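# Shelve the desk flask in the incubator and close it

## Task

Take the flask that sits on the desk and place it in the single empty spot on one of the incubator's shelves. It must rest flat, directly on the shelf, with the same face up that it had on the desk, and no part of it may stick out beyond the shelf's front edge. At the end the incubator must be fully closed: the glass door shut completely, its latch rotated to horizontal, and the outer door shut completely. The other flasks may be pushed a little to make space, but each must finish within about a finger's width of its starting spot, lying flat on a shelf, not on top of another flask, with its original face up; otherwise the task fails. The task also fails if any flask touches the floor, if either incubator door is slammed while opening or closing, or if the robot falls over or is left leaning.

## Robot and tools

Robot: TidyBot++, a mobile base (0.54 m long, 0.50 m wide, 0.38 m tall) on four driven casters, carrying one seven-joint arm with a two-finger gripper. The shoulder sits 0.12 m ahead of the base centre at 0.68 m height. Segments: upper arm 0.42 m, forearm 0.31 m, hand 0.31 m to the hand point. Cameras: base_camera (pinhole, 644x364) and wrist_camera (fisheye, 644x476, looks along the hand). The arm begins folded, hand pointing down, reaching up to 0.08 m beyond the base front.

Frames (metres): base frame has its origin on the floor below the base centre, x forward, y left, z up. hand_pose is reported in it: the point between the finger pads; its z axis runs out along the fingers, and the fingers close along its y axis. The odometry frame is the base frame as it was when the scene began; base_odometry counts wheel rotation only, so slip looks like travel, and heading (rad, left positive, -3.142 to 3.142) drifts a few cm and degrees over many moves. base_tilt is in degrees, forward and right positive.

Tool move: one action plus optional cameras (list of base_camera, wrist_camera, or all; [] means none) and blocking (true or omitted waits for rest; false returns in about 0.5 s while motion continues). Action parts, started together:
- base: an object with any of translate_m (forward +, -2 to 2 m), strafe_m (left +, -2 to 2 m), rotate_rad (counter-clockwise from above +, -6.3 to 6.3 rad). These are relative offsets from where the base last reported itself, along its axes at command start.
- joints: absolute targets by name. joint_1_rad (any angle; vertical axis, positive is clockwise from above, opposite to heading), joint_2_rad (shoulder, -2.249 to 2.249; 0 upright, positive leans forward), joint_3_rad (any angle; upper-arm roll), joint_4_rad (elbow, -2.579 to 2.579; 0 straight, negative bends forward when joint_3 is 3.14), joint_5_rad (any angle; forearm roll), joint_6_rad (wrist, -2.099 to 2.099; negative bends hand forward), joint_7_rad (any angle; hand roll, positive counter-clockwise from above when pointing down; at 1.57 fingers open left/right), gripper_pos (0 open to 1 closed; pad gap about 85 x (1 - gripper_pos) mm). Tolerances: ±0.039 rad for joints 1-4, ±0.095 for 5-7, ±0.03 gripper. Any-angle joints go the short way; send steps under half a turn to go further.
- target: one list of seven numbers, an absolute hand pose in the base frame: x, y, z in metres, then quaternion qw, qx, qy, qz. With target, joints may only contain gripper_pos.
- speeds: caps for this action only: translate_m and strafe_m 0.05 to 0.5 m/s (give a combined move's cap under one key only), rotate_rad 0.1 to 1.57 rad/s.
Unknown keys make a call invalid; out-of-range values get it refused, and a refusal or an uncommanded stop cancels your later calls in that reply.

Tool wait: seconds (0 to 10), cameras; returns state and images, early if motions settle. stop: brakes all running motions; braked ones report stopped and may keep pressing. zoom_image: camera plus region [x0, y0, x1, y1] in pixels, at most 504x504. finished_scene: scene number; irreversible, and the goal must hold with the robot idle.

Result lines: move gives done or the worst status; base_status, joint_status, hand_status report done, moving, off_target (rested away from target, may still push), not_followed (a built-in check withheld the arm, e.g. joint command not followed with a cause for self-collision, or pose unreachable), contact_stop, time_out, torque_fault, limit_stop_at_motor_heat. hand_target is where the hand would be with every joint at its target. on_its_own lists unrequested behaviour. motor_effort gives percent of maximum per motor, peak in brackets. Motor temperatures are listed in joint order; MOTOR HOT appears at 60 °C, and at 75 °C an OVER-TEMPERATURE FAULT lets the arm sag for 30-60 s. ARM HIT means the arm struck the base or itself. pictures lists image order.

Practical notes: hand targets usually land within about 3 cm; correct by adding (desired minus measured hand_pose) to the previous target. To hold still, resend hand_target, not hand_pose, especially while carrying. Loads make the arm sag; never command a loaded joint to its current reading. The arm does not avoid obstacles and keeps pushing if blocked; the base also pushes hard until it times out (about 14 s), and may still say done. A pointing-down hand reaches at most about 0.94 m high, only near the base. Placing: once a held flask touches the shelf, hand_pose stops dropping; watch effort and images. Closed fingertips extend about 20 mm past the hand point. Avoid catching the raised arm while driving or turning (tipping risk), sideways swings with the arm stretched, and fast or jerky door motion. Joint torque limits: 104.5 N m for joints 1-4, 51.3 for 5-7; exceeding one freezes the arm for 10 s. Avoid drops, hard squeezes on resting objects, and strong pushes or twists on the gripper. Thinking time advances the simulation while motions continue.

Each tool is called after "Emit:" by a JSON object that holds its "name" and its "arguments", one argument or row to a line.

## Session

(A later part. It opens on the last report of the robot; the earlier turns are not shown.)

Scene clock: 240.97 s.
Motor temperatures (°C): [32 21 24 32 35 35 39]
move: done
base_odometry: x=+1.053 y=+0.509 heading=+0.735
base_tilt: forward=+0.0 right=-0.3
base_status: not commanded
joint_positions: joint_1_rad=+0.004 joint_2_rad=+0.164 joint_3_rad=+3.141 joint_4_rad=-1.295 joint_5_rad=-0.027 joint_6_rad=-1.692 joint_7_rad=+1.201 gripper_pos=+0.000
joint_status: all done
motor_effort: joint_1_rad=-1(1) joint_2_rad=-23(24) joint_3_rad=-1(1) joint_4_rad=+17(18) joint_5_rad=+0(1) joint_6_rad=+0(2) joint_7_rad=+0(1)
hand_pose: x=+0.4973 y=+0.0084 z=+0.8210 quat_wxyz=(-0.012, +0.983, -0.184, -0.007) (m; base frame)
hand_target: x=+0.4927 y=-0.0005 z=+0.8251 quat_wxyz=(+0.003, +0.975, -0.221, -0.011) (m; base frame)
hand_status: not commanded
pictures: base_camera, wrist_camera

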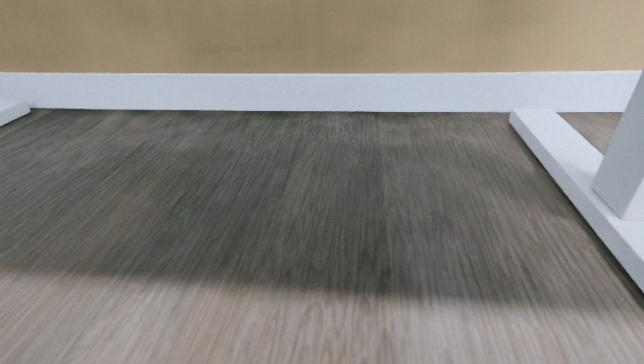

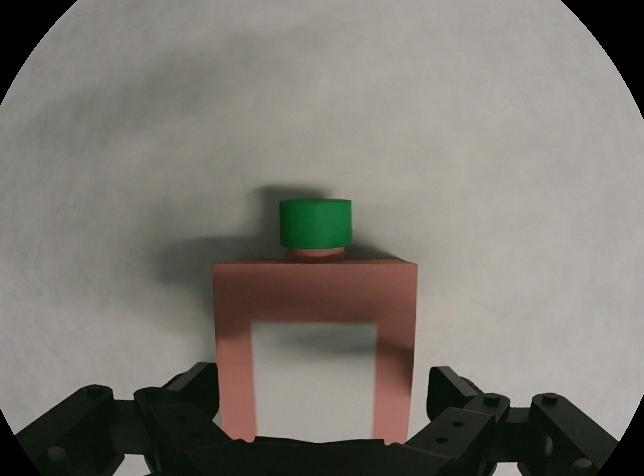

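Emit:
{"name": "move", "arguments": {
  "base": {"translate_m":0.013}
}}

Scene clock: 245.93 s.
Motor temperatures (°C): [32 21 24 32 35 35 39]
move: done
base_odometry: x=+1.062 y=+0.518 heading=+0.735
base_tilt: forward=+0.1 right=-0.3
base_status: done
joint_positions: joint_1_rad=+0.004 joint_2_rad=+0.172 joint_3_rad=+3.141 joint_4_rad=-1.293 joint_5_rad=-0.027 joint_6_rad=-1.692 joint_7_rad=+1.201 gripper_pos=+0.000
joint_status: not commanded
motor_effort: joint_1_rad=+0(1) joint_2_rad=-23(26) joint_3_rad=+0(2) joint_4_rad=+17(17) joint_5_rad=+0(0) joint_6_rad=+1(1) joint_7_rad=+1(1)
hand_pose: x=+0.4988 y=+0.0084 z=+0.8183 quat_wxyz=(-0.012, +0.983, -0.184, -0.010) (m; base frame)
hand_target: x=+0.4927 y=-0.0005 z=+0.8251 quat_wxyz=(+0.003, +0.975, -0.221, -0.011) (m; base frame)
hand_status: not commanded
pictures: base_camera, wrist_camera

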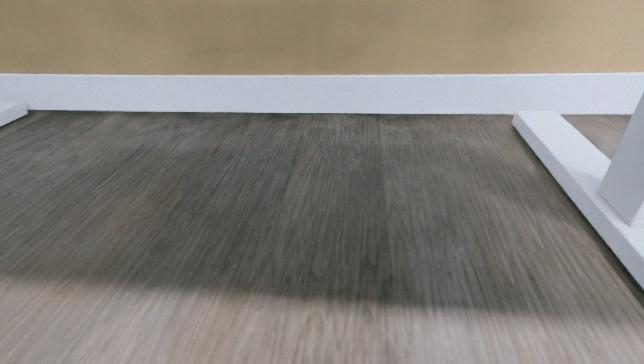

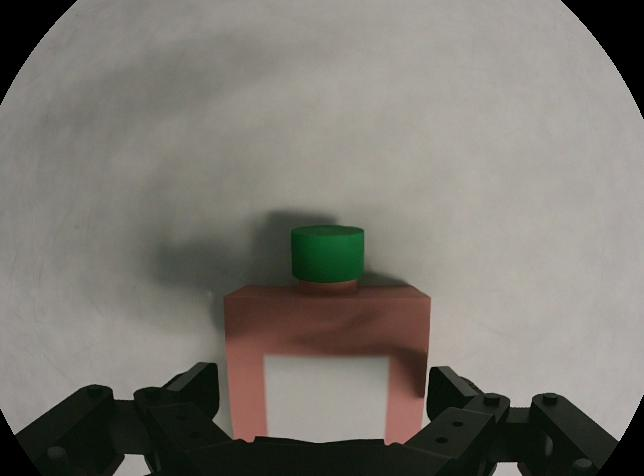

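Emit:
{"name": "move", "arguments": {
  "joints": {"joint_2_rad":0.155,"joint_4_rad":-1.405,"joint_6_rad":-1.54}
}}

Scene clock: 252.40 s.
Motor temperatures (°C): [32 21 24 32 35 35 39]
move: done
base_odometry: x=+1.062 y=+0.518 heading=+0.735
base_tilt: forward=+0.1 right=-0.4
base_status: not commanded
joint_positions: joint_1_rad=+0.004 joint_2_rad=+0.171 joint_3_rad=+3.141 joint_4_rad=-1.396 joint_5_rad=-0.027 joint_6_rad=-1.589 joint_7_rad=+1.201 gripper_pos=+0.000
joint_status: all done
motor_effort: joint_1_rad=+0(2) joint_2_rad=-23(25) joint_3_rad=-1(2) joint_4_rad=+17(18) joint_5_rad=+0(0) joint_6_rad=+0(2) joint_7_rad=+1(1)
hand_pose: x=+0.5007 y=+0.0085 z=+0.7865 quat_wxyz=(-0.012, +0.983, -0.185, -0.009) (m; base frame)
hand_target: x=+0.5112 y=-0.0006 z=+0.7899 quat_wxyz=(-0.004, +0.975, -0.221, +0.020) (m; base frame)
hand_status: not commanded
pictures: base_camera, wrist_camera

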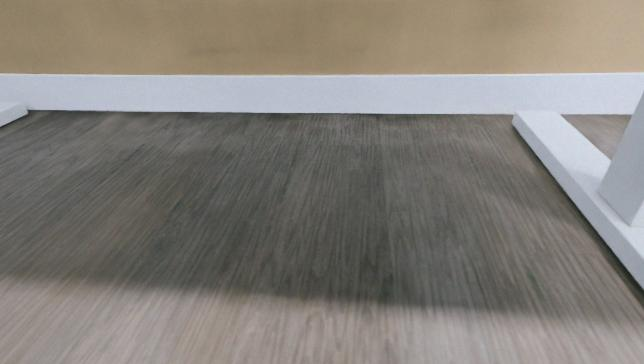

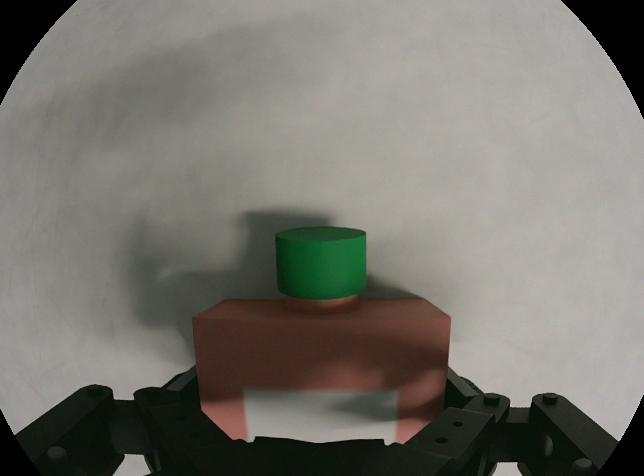

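Emit:
{"name": "move", "arguments": {
  "joints": {"gripper_pos":0.4}
}}

Scene clock: 256.20 s.
Motor temperatures (°C): [32 21 24 32 35 35 39]
move: off_target
base_odometry: x=+1.062 y=+0.518 heading=+0.735
base_tilt: forward=+0.1 right=-0.4
base_status: not commanded
joint_positions: joint_1_rad=+0.004 joint_2_rad=+0.164 joint_3_rad=+3.141 joint_4_rad=-1.399 joint_5_rad=-0.027 joint_6_rad=-1.588 joint_7_rad=+1.201 gripper_pos=+0.046
joint_status: gripper_pos off_target (ended at +0.046, target +0.400)
motor_effort: joint_1_rad=+0(1) joint_2_rad=-22(23) joint_3_rad=-2(2) joint_4_rad=+16(17) joint_5_rad=+0(1) joint_6_rad=+1(2) joint_7_rad=+1(1)
hand_pose: x=+0.4991 y=+0.0085 z=+0.7883 quat_wxyz=(-0.012, +0.983, -0.185, -0.007) (m; base frame)
hand_target: x=+0.5112 y=-0.0006 z=+0.7899 quat_wxyz=(-0.004, +0.975, -0.221, +0.020) (m; base frame)
hand_status: not commanded
pictures: base_camera, wrist_camera

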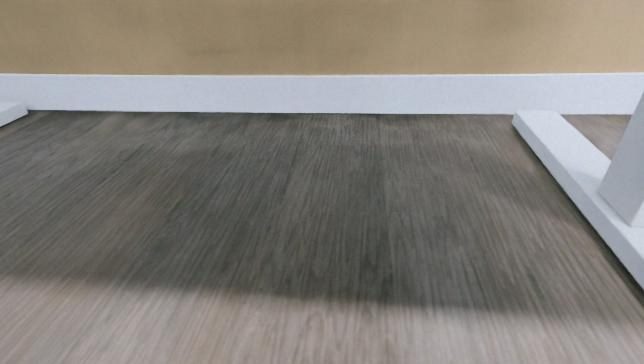

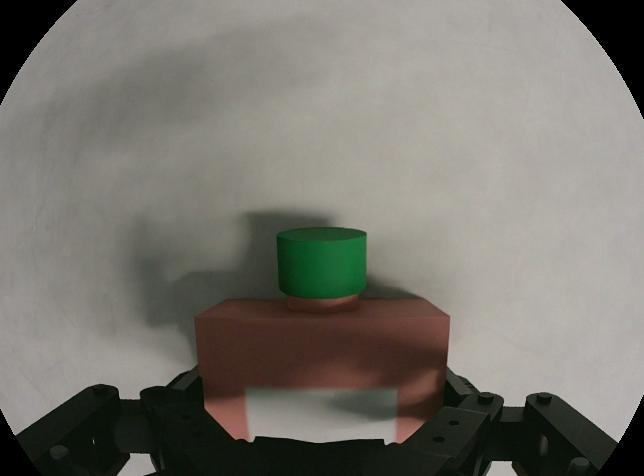

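Emit:
{"name": "move", "arguments": {
  "joints": {"joint_2_rad":0.15,"joint_4_rad":-1.22,"joint_6_rad":-1.78}
}}

Emit:
{"name": "move", "arguments": {
  "joints": {"joint_7_rad":-1.6}
}}

Scene clock: 271.33 s.
Motor temperatures (°C): [32 21 24 32 35 35 39]
move: done
base_odometry: x=+1.062 y=+0.518 heading=+0.735
base_tilt: forward=+0.0 right=-0.3
base_status: not commanded
joint_positions: joint_1_rad=+0.004 joint_2_rad=+0.163 joint_3_rad=+3.141 joint_4_rad=-1.239 joint_5_rad=-0.027 joint_6_rad=-1.728 joint_7_rad=+1.201 gripper_pos=+0.046
joint_status: all done
motor_effort: joint_1_rad=-1(1) joint_2_rad=-23(25) joint_3_rad=-1(2) joint_4_rad=+17(18) joint_5_rad=+0(1) joint_6_rad=+1(1) joint_7_rad=+1(1)
hand_pose: x=+0.5010 y=+0.0084 z=+0.8387 quat_wxyz=(-0.014, +0.983, -0.183, +0.004) (m; base frame)
hand_target: x=+0.4873 y=-0.0005 z=+0.8493 quat_wxyz=(+0.001, +0.975, -0.221, -0.004) (m; base frame)
hand_status: not commanded
pictures: base_camera, wrist_camera

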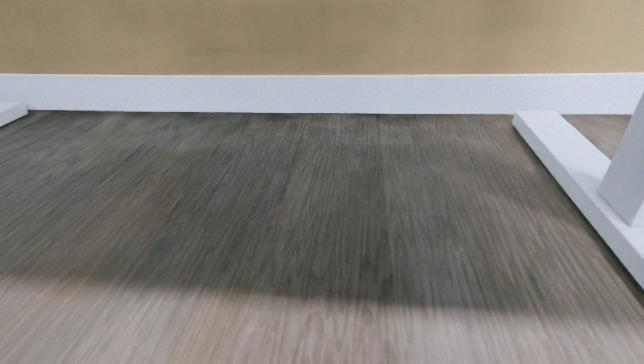

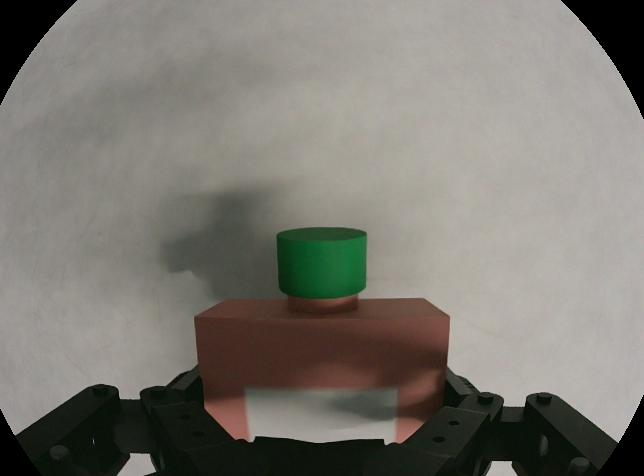

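Scene clock: 274.40 s.
Motor temperatures (°C): [32 21 24 32 35 35 39]
move: done
base_odometry: x=+1.062 y=+0.518 heading=+0.735
base_tilt: forward=+0.0 right=-0.3
base_status: not commanded
joint_positions: joint_1_rad=+0.004 joint_2_rad=+0.163 joint_3_rad=+3.141 joint_4_rad=-1.239 joint_5_rad=-0.027 joint_6_rad=-1.729 joint_7_rad=-1.523 gripper_pos=+0.046
joint_status: all done
motor_effort: joint_1_rad=-1(1) joint_2_rad=-23(23) joint_3_rad=-1(2) joint_4_rad=+17(18) joint_5_rad=+0(1) joint_6_rad=+0(1) joint_7_rad=+0(1)
hand_pose: x=+0.5007 y=+0.0084 z=+0.8387 quat_wxyz=(-0.006, +0.024, -1.000, -0.013) (m; base frame)
hand_target: x=+0.4873 y=-0.0005 z=+0.8493 quat_wxyz=(+0.004, -0.017, -1.000, +0.000) (m; base frame)
hand_status: not commanded
pictures: base_camera, wrist_camera

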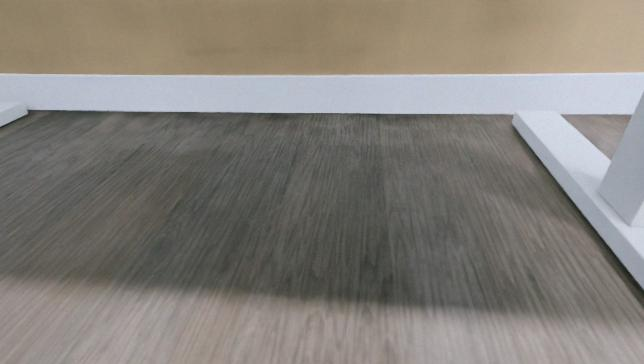

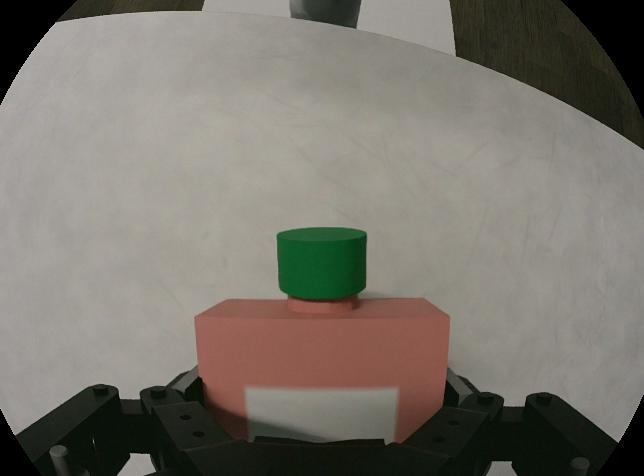

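Emit:
{"name": "move", "arguments": {
  "base": {"translate_m":-0.06},
  "cameras": []
}}

Emit:
{"name": "move", "arguments": {
  "joints": {"joint_2_rad":0.155,"joint_4_rad":-1.395,"joint_6_rad":-1.55}
}}

Scene clock: 288.80 s.
Motor temperatures (°C): [32 21 24 32 35 35 39]
move: done
base_odometry: x=+1.018 y=+0.477 heading=+0.735
base_tilt: forward=+0.0 right=-0.4
base_status: done
joint_positions: joint_1_rad=+0.004 joint_2_rad=+0.154 joint_3_rad=+3.141 joint_4_rad=-1.237 joint_5_rad=-0.027 joint_6_rad=-1.738 joint_7_rad=-1.524 gripper_pos=+0.046
joint_status: not commanded
motor_effort: joint_1_rad=-1(2) joint_2_rad=-22(26) joint_3_rad=-1(2) joint_4_rad=+17(18) joint_5_rad=+0(1) joint_6_rad=+0(1) joint_7_rad=+1(1)
hand_pose: x=+0.4967 y=+0.0084 z=+0.8425 quat_wxyz=(-0.007, +0.024, -1.000, -0.013) (m; base frame)
hand_target: x=+0.4873 y=-0.0005 z=+0.8493 quat_wxyz=(+0.004, -0.017, -1.000, +0.000) (m; base frame)
hand_status: not commanded
pictures: none
No camera images: "cameras" was empty.

Scene clock: 289.93 s.
Motor temperatures (°C): [32 21 24 32 35 35 39]
move: done
base_odometry: x=+1.018 y=+0.477 heading=+0.735
base_tilt: forward=+0.0 right=-0.3
base_status: not commanded
joint_positions: joint_1_rad=+0.004 joint_2_rad=+0.157 joint_3_rad=+3.141 joint_4_rad=-1.387 joint_5_rad=-0.027 joint_6_rad=-1.601 joint_7_rad=-1.524 gripper_pos=+0.046
joint_status: all done
motor_effort: joint_1_rad=+0(1) joint_2_rad=-21(24) joint_3_rad=-1(2) joint_4_rad=+16(18) joint_5_rad=+0(1) joint_6_rad=+0(1) joint_7_rad=+1(1)
hand_pose: x=+0.4980 y=+0.0085 z=+0.7948 quat_wxyz=(+0.001, +0.022, -1.000, -0.013) (m; base frame)
hand_target: x=+0.5112 y=-0.0006 z=+0.7930 quat_wxyz=(-0.021, -0.017, -1.000, +0.000) (m; base frame)
hand_status: not commanded
pictures: base_camera, wrist_camera

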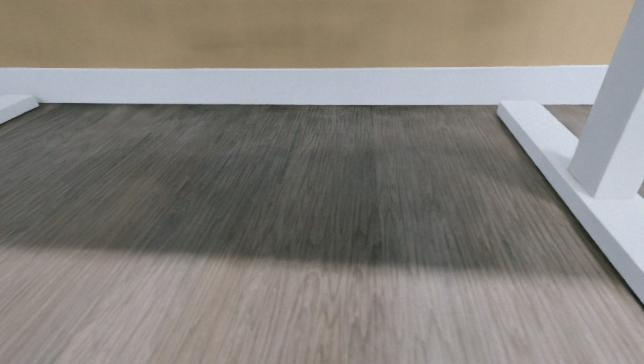

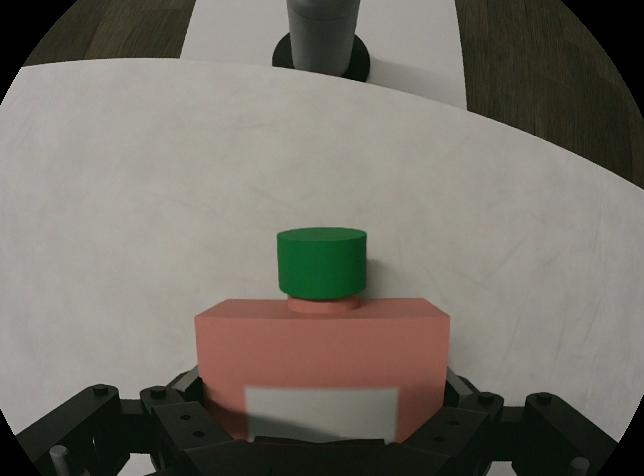

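Lower ~7 mm more.

Emit:
{"name": "move", "arguments": {
  "joints": {"joint_2_rad":0.15,"joint_4_rad":-1.42,"joint_6_rad":-1.53}
}}

Scene clock: 292.90 s.
Motor temperatures (°C): [32 21 24 32 35 35 39]
move: done
base_odometry: x=+1.018 y=+0.477 heading=+0.735
base_tilt: forward=+0.1 right=-0.3
base_status: not commanded
joint_positions: joint_1_rad=+0.004 joint_2_rad=+0.151 joint_3_rad=+3.141 joint_4_rad=-1.400 joint_5_rad=-0.027 joint_6_rad=-1.578 joint_7_rad=-1.524 gripper_pos=+0.046
joint_status: all done
motor_effort: joint_1_rad=-1(1) joint_2_rad=-19(22) joint_3_rad=-1(2) joint_4_rad=+15(16) joint_5_rad=+0(1) joint_6_rad=+0(1) joint_7_rad=+1(1)
hand_pose: x=+0.5003 y=+0.0085 z=+0.7930 quat_wxyz=(-0.007, +0.022, -1.000, -0.013) (m; base frame)
hand_target: x=+0.5092 y=-0.0006 z=+0.7871 quat_wxyz=(-0.021, -0.017, -1.000, +0.000) (m; base frame)
hand_status: not commanded
pictures: base_camera, wrist_camera

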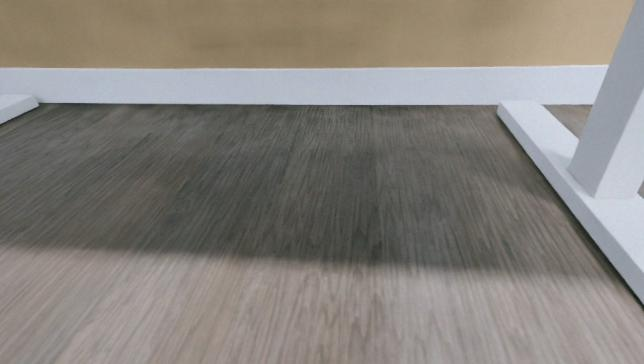

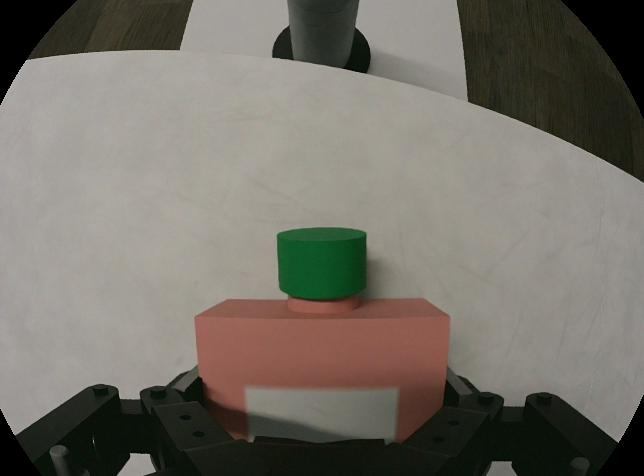

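Emit:
{"name": "move", "arguments": {
  "joints": {"joint_2_rad":0.15,"joint_4_rad":-1.435,"joint_6_rad":-1.525}
}}

Scene clock: 297.87 s.
Motor temperatures (°C): [32 21 24 32 35 35 39]
move: done
base_odometry: x=+1.018 y=+0.477 heading=+0.735
base_tilt: forward=+0.0 right=-0.4
base_status: not commanded
joint_positions: joint_1_rad=+0.004 joint_2_rad=+0.146 joint_3_rad=+3.141 joint_4_rad=-1.407 joint_5_rad=-0.027 joint_6_rad=-1.570 joint_7_rad=-1.524 gripper_pos=+0.046
joint_status: all done
motor_effort: joint_1_rad=-1(1) joint_2_rad=-18(20) joint_3_rad=-1(2) joint_4_rad=+15(15) joint_5_rad=+0(1) joint_6_rad=+0(2) joint_7_rad=+1(1)
hand_pose: x=+0.5002 y=+0.0085 z=+0.7924 quat_wxyz=(-0.009, +0.022, -1.000, -0.013) (m; base frame)
hand_target: x=+0.5060 y=-0.0006 z=+0.7822 quat_wxyz=(-0.016, -0.017, -1.000, +0.000) (m; base frame)
hand_status: not commanded
pictures: base_camera, wrist_camera

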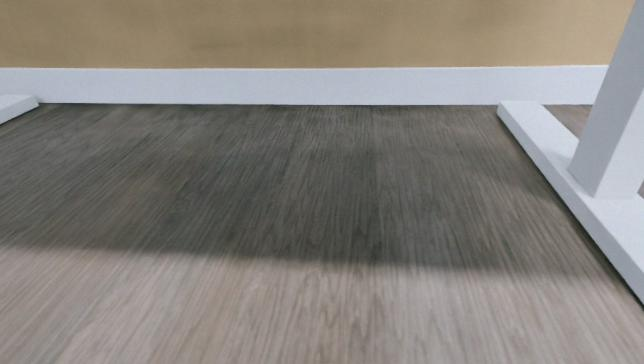

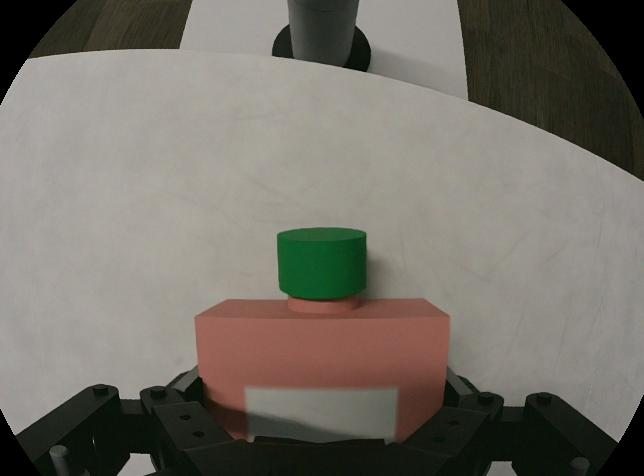

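Emit:
{"name": "move", "arguments": {
  "joints": {"gripper_pos":0.0},
  "cameras": []
}}

Emit:
{"name": "move", "arguments": {
  "joints": {"joint_2_rad":0.15,"joint_4_rad":-1.15,"joint_6_rad":-1.81}
}}

Scene clock: 307.47 s.
Motor temperatures (°C): [31 21 24 32 35 35 39]
move: done
base_odometry: x=+1.018 y=+0.477 heading=+0.735
base_tilt: forward=+0.1 right=-0.3
base_status: not commanded
joint_positions: joint_1_rad=+0.004 joint_2_rad=+0.150 joint_3_rad=+3.141 joint_4_rad=-1.424 joint_5_rad=-0.027 joint_6_rad=-1.570 joint_7_rad=-1.524 gripper_pos=+0.000
joint_status: all done
motor_effort: joint_1_rad=+0(1) joint_2_rad=-21(23) joint_3_rad=-1(2) joint_4_rad=+16(17) joint_5_rad=+0(1) joint_6_rad=+0(1) joint_7_rad=+1(1)
hand_pose: x=+0.4955 y=+0.0085 z=+0.7858 quat_wxyz=(+0.001, +0.022, -1.000, -0.013) (m; base frame)
hand_target: x=+0.5060 y=-0.0006 z=+0.7822 quat_wxyz=(-0.016, -0.017, -1.000, +0.000) (m; base frame)
hand_status: not commanded
pictures: none
No camera images: "cameras" was empty.

Scene clock: 308.83 s.
Motor temperatures (°C): [31 21 24 32 35 35 39]
move: done
base_odometry: x=+1.018 y=+0.477 heading=+0.735
base_tilt: forward=+0.1 right=-0.3
base_status: not commanded
joint_positions: joint_1_rad=+0.004 joint_2_rad=+0.150 joint_3_rad=+3.141 joint_4_rad=-1.167 joint_5_rad=-0.027 joint_6_rad=-1.757 joint_7_rad=-1.524 gripper_pos=+0.000
joint_status: all done
motor_effort: joint_1_rad=+0(1) joint_2_rad=-21(23) joint_3_rad=+0(2) joint_4_rad=+16(18) joint_5_rad=+0(1) joint_6_rad=+1(1) joint_7_rad=+1(1)
hand_pose: x=+0.5072 y=+0.0083 z=+0.8664 quat_wxyz=(-0.034, +0.025, -0.999, -0.012) (m; base frame)
hand_target: x=+0.4946 y=-0.0005 z=+0.8708 quat_wxyz=(-0.016, -0.017, -1.000, +0.000) (m; base frame)
hand_status: not commanded
pictures: base_camera, wrist_camera

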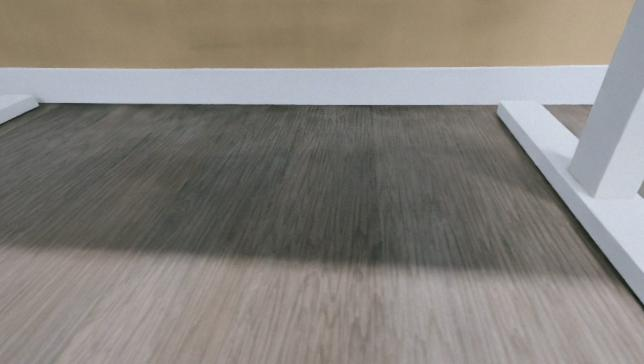

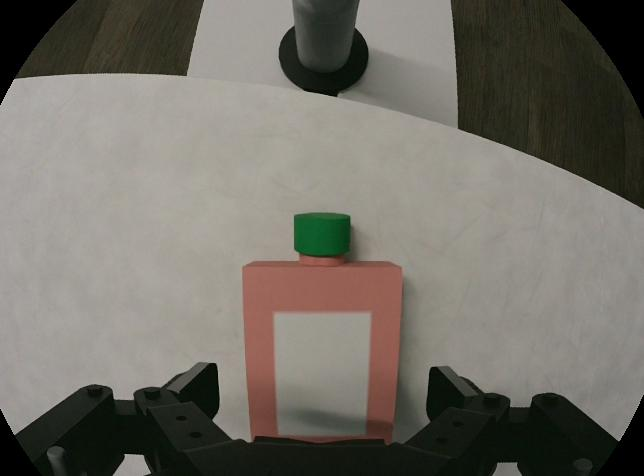

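Emit:
{"name": "move", "arguments": {
  "joints": {"joint_2_rad":0.1,"joint_4_rad":-0.95,"joint_6_rad":-2.0},
  "cameras": []
}}

Emit:
{"name": "move", "arguments": {
  "base": {"translate_m":-0.4},
  "cameras": []
}}

Emit:
{"name": "move", "arguments": {
  "joints": {"joint_7_rad":1.5,"joint_2_rad":-0.45,"joint_4_rad":-1.8,"joint_6_rad":-0.65}
}}

Scene clock: 320.77 s.
Motor temperatures (°C): [31 21 24 32 35 35 39]
move: done
base_odometry: x=+1.018 y=+0.477 heading=+0.735
base_tilt: forward=+0.1 right=-0.3
base_status: not commanded
joint_positions: joint_1_rad=+0.004 joint_2_rad=+0.111 joint_3_rad=+3.141 joint_4_rad=-0.965 joint_5_rad=-0.027 joint_6_rad=-1.946 joint_7_rad=-1.524 gripper_pos=+0.000
joint_status: all done
motor_effort: joint_1_rad=-1(1) joint_2_rad=-19(24) joint_3_rad=-1(2) joint_4_rad=+15(17) joint_5_rad=+0(1) joint_6_rad=+1(1) joint_7_rad=+1(1)
hand_pose: x=+0.4795 y=+0.0079 z=+0.9403 quat_wxyz=(-0.060, +0.028, -0.998, -0.011) (m; base frame)
hand_target: x=+0.4622 y=-0.0004 z=+0.9469 quat_wxyz=(-0.046, -0.017, -0.999, -0.001) (m; base frame)
hand_status: not commanded
pictures: none
No camera images: "cameras" was empty.

Scene clock: 322.80 s.
Motor temperatures (°C): [31 21 24 32 35 35 39]
move: done
base_odometry: x=+0.721 y=+0.209 heading=+0.735
base_tilt: forward=+0.1 right=-0.3
base_status: done
joint_positions: joint_1_rad=+0.004 joint_2_rad=+0.098 joint_3_rad=+3.141 joint_4_rad=-0.963 joint_5_rad=-0.027 joint_6_rad=-1.956 joint_7_rad=-1.524 gripper_pos=+0.000
joint_status: not commanded
motor_effort: joint_1_rad=-1(2) joint_2_rad=-19(24) joint_3_rad=-1(2) joint_4_rad=+15(16) joint_5_rad=+0(1) joint_6_rad=+1(2) joint_7_rad=+0(1)
hand_pose: x=+0.4732 y=+0.0079 z=+0.9454 quat_wxyz=(-0.063, +0.028, -0.998, -0.010) (m; base frame)
hand_target: x=+0.4622 y=-0.0004 z=+0.9469 quat_wxyz=(-0.046, -0.017, -0.999, -0.001) (m; base frame)
hand_status: not commanded
pictures: none
No camera images: "cameras" was empty.

Scene clock: 326.37 s.
Motor temperatures (°C): [31 21 24 32 35 35 39]
move: done
base_odometry: x=+0.721 y=+0.209 heading=+0.735
base_tilt: forward=+0.0 right=-0.3
base_status: not commanded
joint_positions: joint_1_rad=+0.004 joint_2_rad=-0.435 joint_3_rad=+3.141 joint_4_rad=-1.788 joint_5_rad=-0.027 joint_6_rad=-0.702 joint_7_rad=+1.419 gripper_pos=+0.000
joint_status: all done
motor_effort: joint_1_rad=-1(2) joint_2_rad=-5(19) joint_3_rad=+0(2) joint_4_rad=+21(23) joint_5_rad=+0(1) joint_6_rad=+8(9) joint_7_rad=+0(2)
hand_pose: x=+0.5242 y=+0.0056 z=+0.9866 quat_wxyz=(-0.051, +0.853, -0.070, +0.515) (m; base frame)
hand_target: x=+0.5258 y=-0.0007 z=+1.0000 quat_wxyz=(-0.018, +0.841, -0.032, +0.540) (m; base frame)
hand_status: not commanded
pictures: base_camera, wrist_camera

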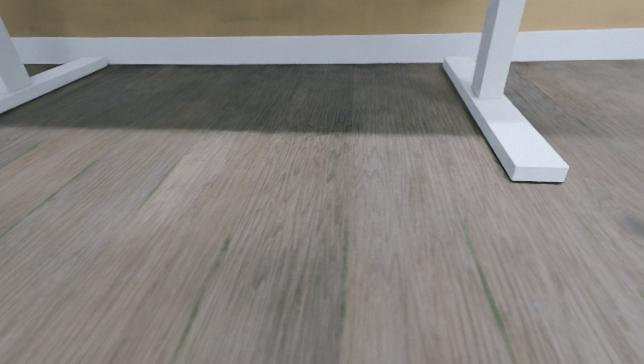

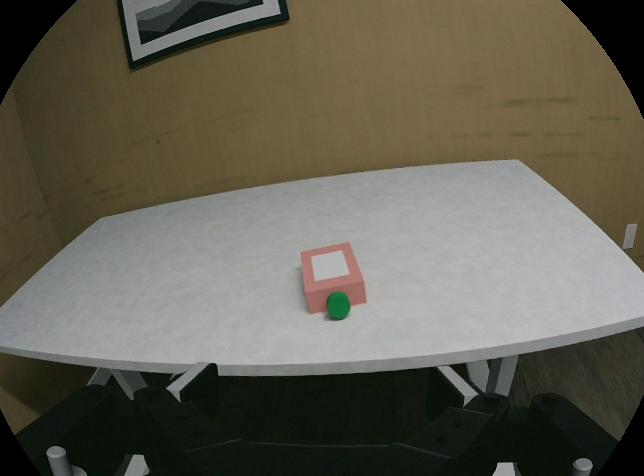

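Emit:
{"name": "move", "arguments": {
  "joints": {"joint_7_rad":1.64,"joint_2_rad":-0.068,"joint_4_rad":-2.10,"joint_6_rad":0.06,"joint_5_rad":0.03}
}}

Scene clock: 346.93 s.
Motor temperatures (°C): [31 21 24 32 35 35 39]
move: done
base_odometry: x=+0.721 y=+0.209 heading=+0.735
base_tilt: forward=+0.0 right=-0.3
base_status: not commanded
joint_positions: joint_1_rad=+0.004 joint_2_rad=-0.067 joint_3_rad=+3.141 joint_4_rad=-2.092 joint_5_rad=-0.027 joint_6_rad=+0.008 joint_7_rad=+1.562 gripper_pos=+0.000
joint_status: all done
motor_effort: joint_1_rad=+0(1) joint_2_rad=-17(20) joint_3_rad=-1(2) joint_4_rad=+20(22) joint_5_rad=+0(1) joint_6_rad=+8(9) joint_7_rad=+0(1)
hand_pose: x=+0.6541 y=-0.0003 z=+0.8293 quat_wxyz=(-0.009, +0.846, -0.016, +0.533) (m; base frame)
hand_target: x=+0.6585 y=-0.0008 z=+0.8401 quat_wxyz=(+0.028, +0.833, +0.040, +0.551) (m; base frame)
hand_status: not commanded
pictures: base_camera, wrist_camera

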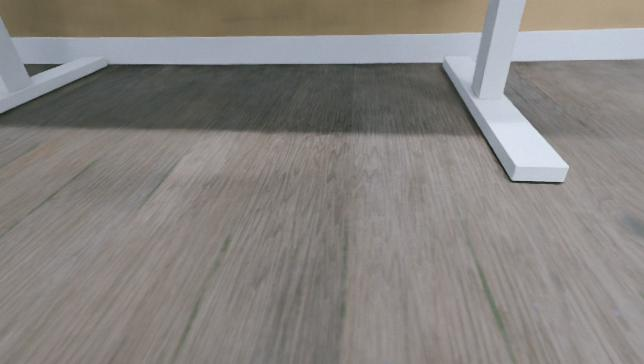

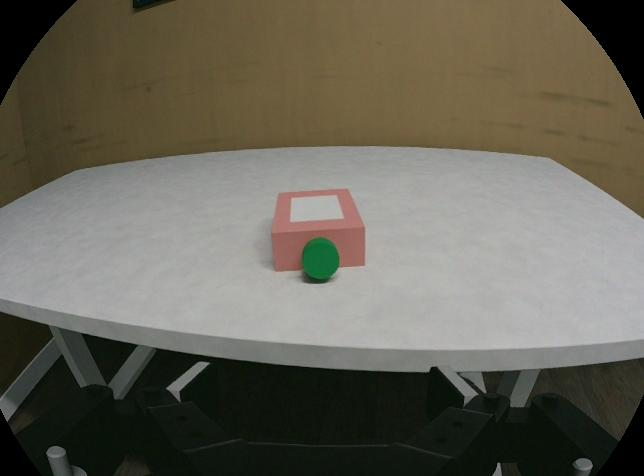

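Emit:
{"name": "move", "arguments": {
  "joints": {"joint_2_rad":-0.026,"joint_4_rad":-2.18,"joint_6_rad":0.20},
  "cameras": []
}}

Emit:
{"name": "move", "arguments": {
  "base": {"translate_m":0.13},
  "speeds": {"translate_m":0.2}
}}

Scene clock: 372.93 s.
Motor temperatures (°C): [31 21 23 32 35 35 39]
move: done
base_odometry: x=+0.721 y=+0.209 heading=+0.735
base_tilt: forward=+0.1 right=-0.3
base_status: not commanded
joint_positions: joint_1_rad=+0.004 joint_2_rad=-0.032 joint_3_rad=+3.141 joint_4_rad=-2.172 joint_5_rad=-0.027 joint_6_rad=+0.151 joint_7_rad=+1.562 gripper_pos=+0.000
joint_status: all done
motor_effort: joint_1_rad=+0(1) joint_2_rad=-18(19) joint_3_rad=+0(2) joint_4_rad=+19(20) joint_5_rad=+0(1) joint_6_rad=+8(9) joint_7_rad=+0(1)
hand_pose: x=+0.6547 y=-0.0015 z=+0.8064 quat_wxyz=(-0.007, +0.838, -0.017, +0.545) (m; base frame)
hand_target: x=+0.6592 y=+0.0005 z=+0.8129 quat_wxyz=(+0.026, +0.828, +0.040, +0.559) (m; base frame)
hand_status: not commanded
pictures: none
No camera images: "cameras" was empty.

Scene clock: 374.27 s.
Motor temperatures (°C): [31 21 23 32 35 35 39]
move: done
base_odometry: x=+0.817 y=+0.296 heading=+0.734
base_tilt: forward=+0.1 right=-0.3
base_status: done
joint_positions: joint_1_rad=+0.004 joint_2_rad=-0.023 joint_3_rad=+3.141 joint_4_rad=-2.174 joint_5_rad=-0.027 joint_6_rad=+0.154 joint_7_rad=+1.562 gripper_pos=+0.000
joint_status: not commanded
motor_effort: joint_1_rad=+0(2) joint_2_rad=-18(20) joint_3_rad=-1(2) joint_4_rad=+19(20) joint_5_rad=+1(1) joint_6_rad=+8(9) joint_7_rad=+1(1)
hand_pose: x=+0.6556 y=-0.0016 z=+0.8016 quat_wxyz=(-0.007, +0.840, -0.017, +0.542) (m; base frame)
hand_target: x=+0.6592 y=+0.0005 z=+0.8129 quat_wxyz=(+0.026, +0.828, +0.040, +0.559) (m; base frame)
hand_status: not commanded
pictures: base_camera, wrist_camera

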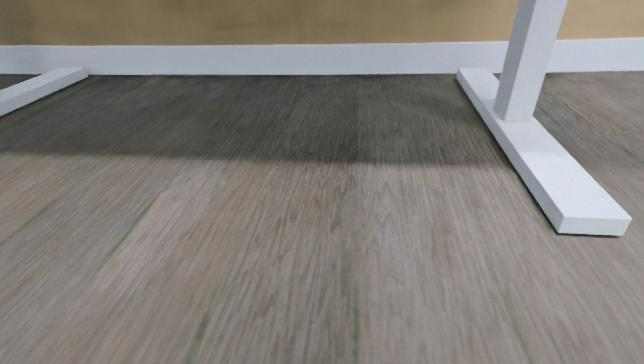

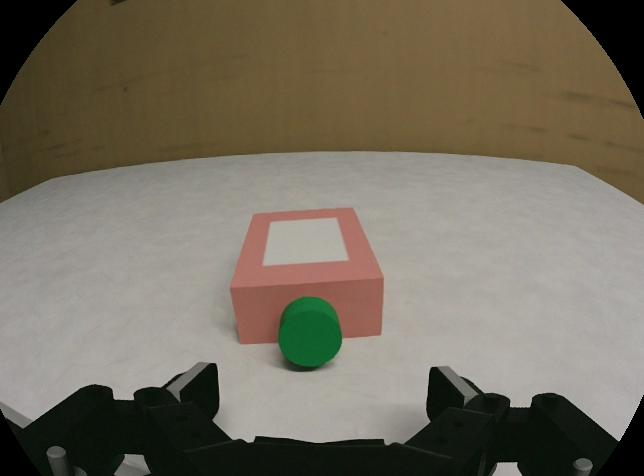

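Emit:
{"name": "move", "arguments": {
  "base": {"rotate_rad":0.06,"strafe_m":-0.036},
  "speeds": {"strafe_m":0.1}
}}

Scene clock: 385.20 s.
Motor temperatures (°C): [31 21 23 31 35 35 39]
move: done
base_odometry: x=+0.842 y=+0.270 heading=+0.794
base_tilt: forward=+0.1 right=-0.4
base_status: done
joint_positions: joint_1_rad=+0.006 joint_2_rad=-0.023 joint_3_rad=+3.141 joint_4_rad=-2.174 joint_5_rad=-0.027 joint_6_rad=+0.154 joint_7_rad=+1.562 gripper_pos=+0.000
joint_status: not commanded
motor_effort: joint_1_rad=+0(3) joint_2_rad=-18(19) joint_3_rad=+0(3) joint_4_rad=+19(20) joint_5_rad=+0(1) joint_6_rad=+8(8) joint_7_rad=+0(1)
hand_pose: x=+0.6556 y=-0.0028 z=+0.8016 quat_wxyz=(-0.006, +0.840, -0.018, +0.542) (m; base frame)
hand_target: x=+0.6592 y=+0.0005 z=+0.8129 quat_wxyz=(+0.026, +0.828, +0.040, +0.559) (m; base frame)
hand_status: not commanded
pictures: base_camera, wrist_camera

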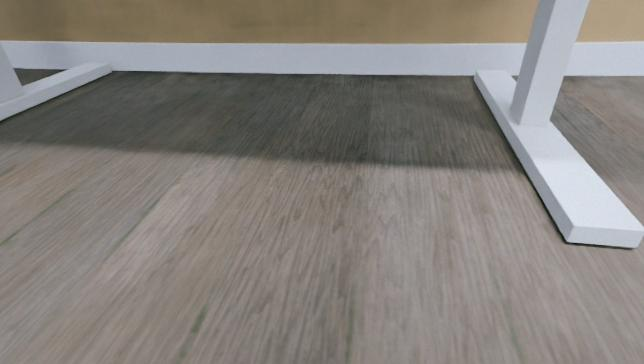

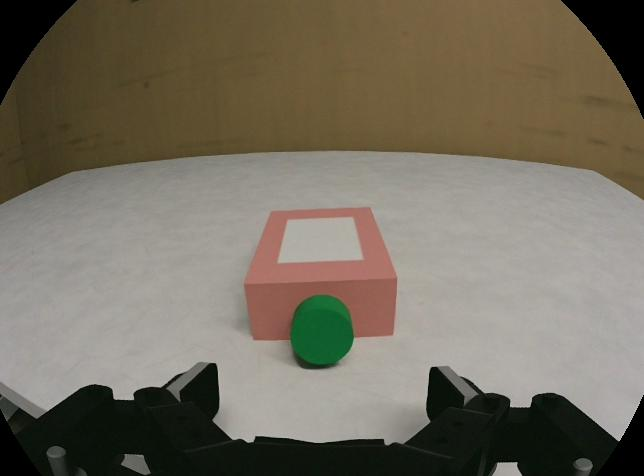

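Emit:
{"name": "move", "arguments": {
  "base": {"translate_m":0.045},
  "speeds": {"translate_m":0.1}
}}

Scene clock: 394.10 s.
Motor temperatures (°C): [31 21 23 31 35 35 39]
move: done
base_odometry: x=+0.873 y=+0.302 heading=+0.794
base_tilt: forward=+0.0 right=-0.3
base_status: done
joint_positions: joint_1_rad=+0.006 joint_2_rad=-0.023 joint_3_rad=+3.141 joint_4_rad=-2.175 joint_5_rad=-0.027 joint_6_rad=+0.155 joint_7_rad=+1.563 gripper_pos=+0.000
joint_status: not commanded
motor_effort: joint_1_rad=-1(1) joint_2_rad=-18(21) joint_3_rad=-1(1) joint_4_rad=+19(21) joint_5_rad=+0(1) joint_6_rad=+8(9) joint_7_rad=+1(1)
hand_pose: x=+0.6556 y=-0.0028 z=+0.8010 quat_wxyz=(-0.006, +0.841, -0.018, +0.541) (m; base frame)
hand_target: x=+0.6592 y=+0.0005 z=+0.8129 quat_wxyz=(+0.026, +0.828, +0.040, +0.559) (m; base frame)
hand_status: not commanded
pictures: base_camera, wrist_camera

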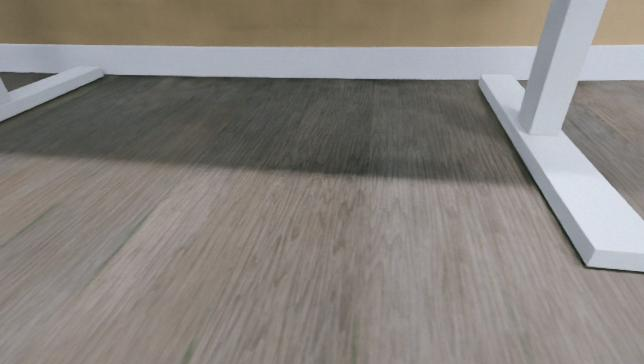

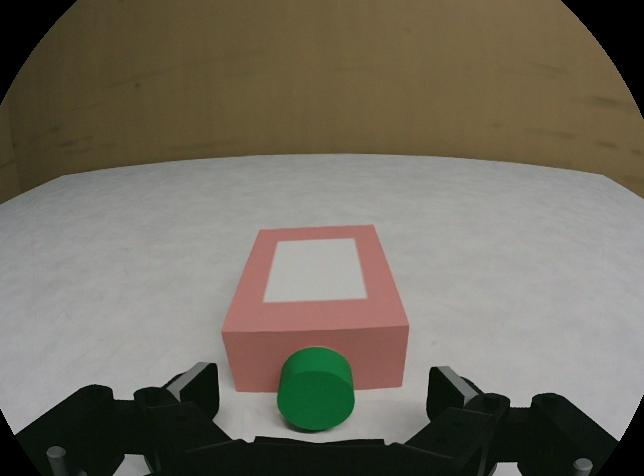

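Emit:
{"name": "move", "arguments": {
  "joints": {"joint_2_rad":0.012,"joint_4_rad":-2.194,"joint_6_rad":0.23},
  "base": {"strafe_m":0.004}
}}

Scene clock: 406.37 s.
Motor temperatures (°C): [31 21 23 31 35 35 39]
move: done
base_odometry: x=+0.870 y=+0.304 heading=+0.794
base_tilt: forward=+0.1 right=-0.3
base_status: done
joint_positions: joint_1_rad=+0.005 joint_2_rad=+0.006 joint_3_rad=+3.141 joint_4_rad=-2.183 joint_5_rad=-0.027 joint_6_rad=+0.184 joint_7_rad=+1.563 gripper_pos=+0.000
joint_status: all done
motor_effort: joint_1_rad=+0(3) joint_2_rad=-18(20) joint_3_rad=-2(4) joint_4_rad=+18(20) joint_5_rad=+0(1) joint_6_rad=+8(9) joint_7_rad=+1(1)
hand_pose: x=+0.6601 y=-0.0029 z=+0.7893 quat_wxyz=(-0.006, +0.843, -0.018, +0.538) (m; base frame)
hand_target: x=+0.6632 y=+0.0008 z=+0.7933 quat_wxyz=(+0.026, +0.834, +0.041, +0.550) (m; base frame)
hand_status: not commanded
pictures: base_camera, wrist_camera

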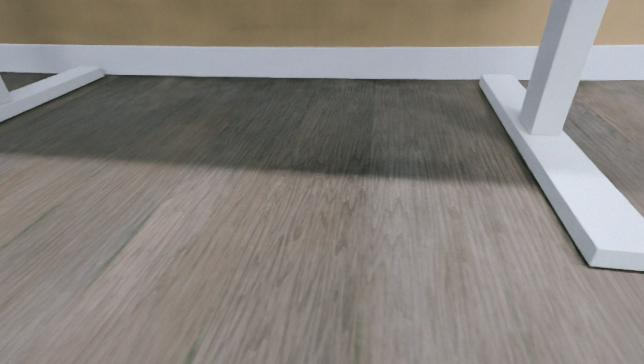

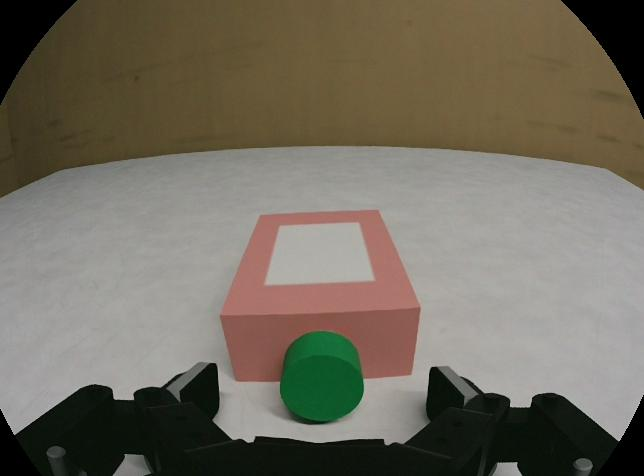

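Emit:
{"name": "move", "arguments": {
  "base": {"translate_m":0.022},
  "speeds": {"translate_m":0.1}
}}

Emit:
{"name": "zoom_image", "arguments": {
  "camera": "wrist_camera",
  "region": [160, 280, 480, 476]
}}

Scene clock: 410.20 s.
Motor temperatures (°C): [31 21 23 31 35 35 39]
move: done
base_odometry: x=+0.886 y=+0.320 heading=+0.794
base_tilt: forward=+0.1 right=-0.3
base_status: done
joint_positions: joint_1_rad=+0.005 joint_2_rad=+0.016 joint_3_rad=+3.141 joint_4_rad=-2.186 joint_5_rad=-0.027 joint_6_rad=+0.187 joint_7_rad=+1.563 gripper_pos=+0.000
joint_status: not commanded
motor_effort: joint_1_rad=+0(1) joint_2_rad=-18(21) joint_3_rad=-1(2) joint_4_rad=+18(20) joint_5_rad=+0(1) joint_6_rad=+8(8) joint_7_rad=+0(1)
hand_pose: x=+0.6607 y=-0.0029 z=+0.7832 quat_wxyz=(-0.006, +0.845, -0.018, +0.534) (m; base frame)
hand_target: x=+0.6632 y=+0.0008 z=+0.7933 quat_wxyz=(+0.026, +0.834, +0.041, +0.550) (m; base frame)
hand_status: not commanded
pictures: base_camera, wrist_camera

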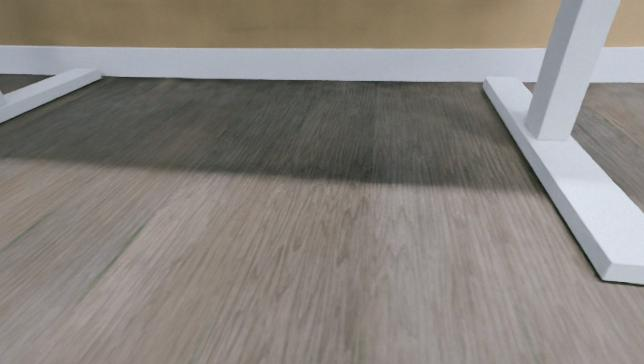

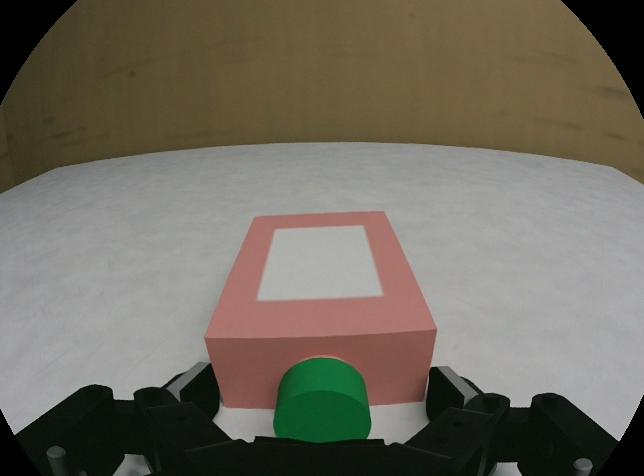

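Scaled by 1.575.

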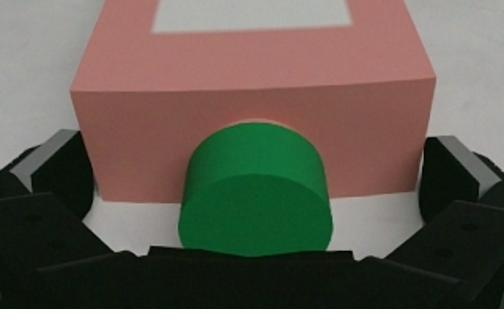

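Emit:
{"name": "move", "arguments": {
  "base": {"translate_m":-0.005},
  "speeds": {"translate_m":0.1},
  "cameras": []
}}

Emit:
{"name": "move", "arguments": {
  "joints": {"gripper_pos":0.5}
}}

Emit:
{"name": "zoom_image", "arguments": {
  "camera": "wrist_camera",
  "region": [160, 280, 480, 476]
}}

Scene clock: 419.27 s.
Motor temperatures (°C): [31 21 23 31 35 35 39]
move: done
base_odometry: x=+0.882 y=+0.317 heading=+0.794
base_tilt: forward=+0.0 right=-0.3
base_status: done
joint_positions: joint_1_rad=+0.005 joint_2_rad=+0.016 joint_3_rad=+3.141 joint_4_rad=-2.187 joint_5_rad=-0.027 joint_6_rad=+0.189 joint_7_rad=+1.563 gripper_pos=+0.000
joint_status: not commanded
motor_effort: joint_1_rad=+0(1) joint_2_rad=-19(22) joint_3_rad=-1(1) joint_4_rad=+18(19) joint_5_rad=+0(1) joint_6_rad=+8(9) joint_7_rad=+0(1)
hand_pose: x=+0.6604 y=-0.0030 z=+0.7832 quat_wxyz=(-0.006, +0.845, -0.018, +0.534) (m; base frame)
hand_target: x=+0.6632 y=+0.0008 z=+0.7933 quat_wxyz=(+0.026, +0.834, +0.041, +0.550) (m; base frame)
hand_status: not commanded
pictures: none
No camera images: "cameras" was empty.

Scene clock: 420.10 s.
Motor temperatures (°C): [31 21 23 31 35 35 39]
move: done
base_odometry: x=+0.882 y=+0.317 heading=+0.794
base_tilt: forward=+0.0 right=-0.3
base_status: not commanded
joint_positions: joint_1_rad=+0.005 joint_2_rad=+0.015 joint_3_rad=+3.141 joint_4_rad=-2.187 joint_5_rad=-0.026 joint_6_rad=+0.199 joint_7_rad=+1.565 gripper_pos=+0.500
joint_status: all done
motor_effort: joint_1_rad=+0(2) joint_2_rad=-16(18) joint_3_rad=-2(3) joint_4_rad=+16(18) joint_5_rad=+0(0) joint_6_rad=+6(8) joint_7_rad=+0(1)
hand_pose: x=+0.6616 y=-0.0030 z=+0.7868 quat_wxyz=(-0.005, +0.842, -0.017, +0.539) (m; base frame)
hand_target: x=+0.6632 y=+0.0008 z=+0.7933 quat_wxyz=(+0.026, +0.834, +0.041, +0.550) (m; base frame)
hand_status: not commanded
pictures: base_camera, wrist_camera

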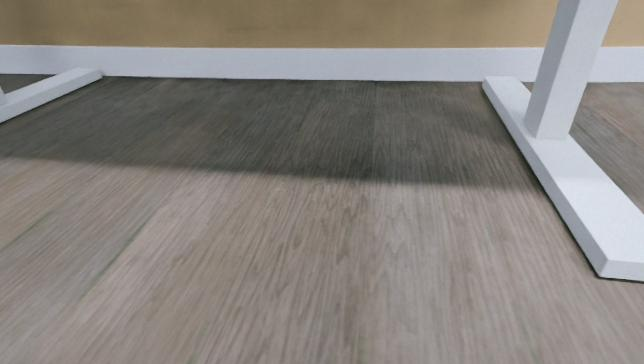

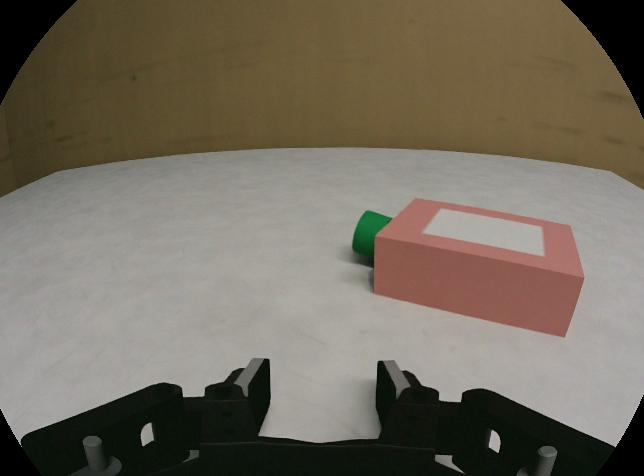

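Scaled by 1.575.

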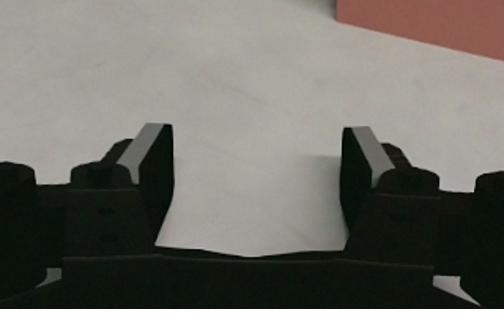

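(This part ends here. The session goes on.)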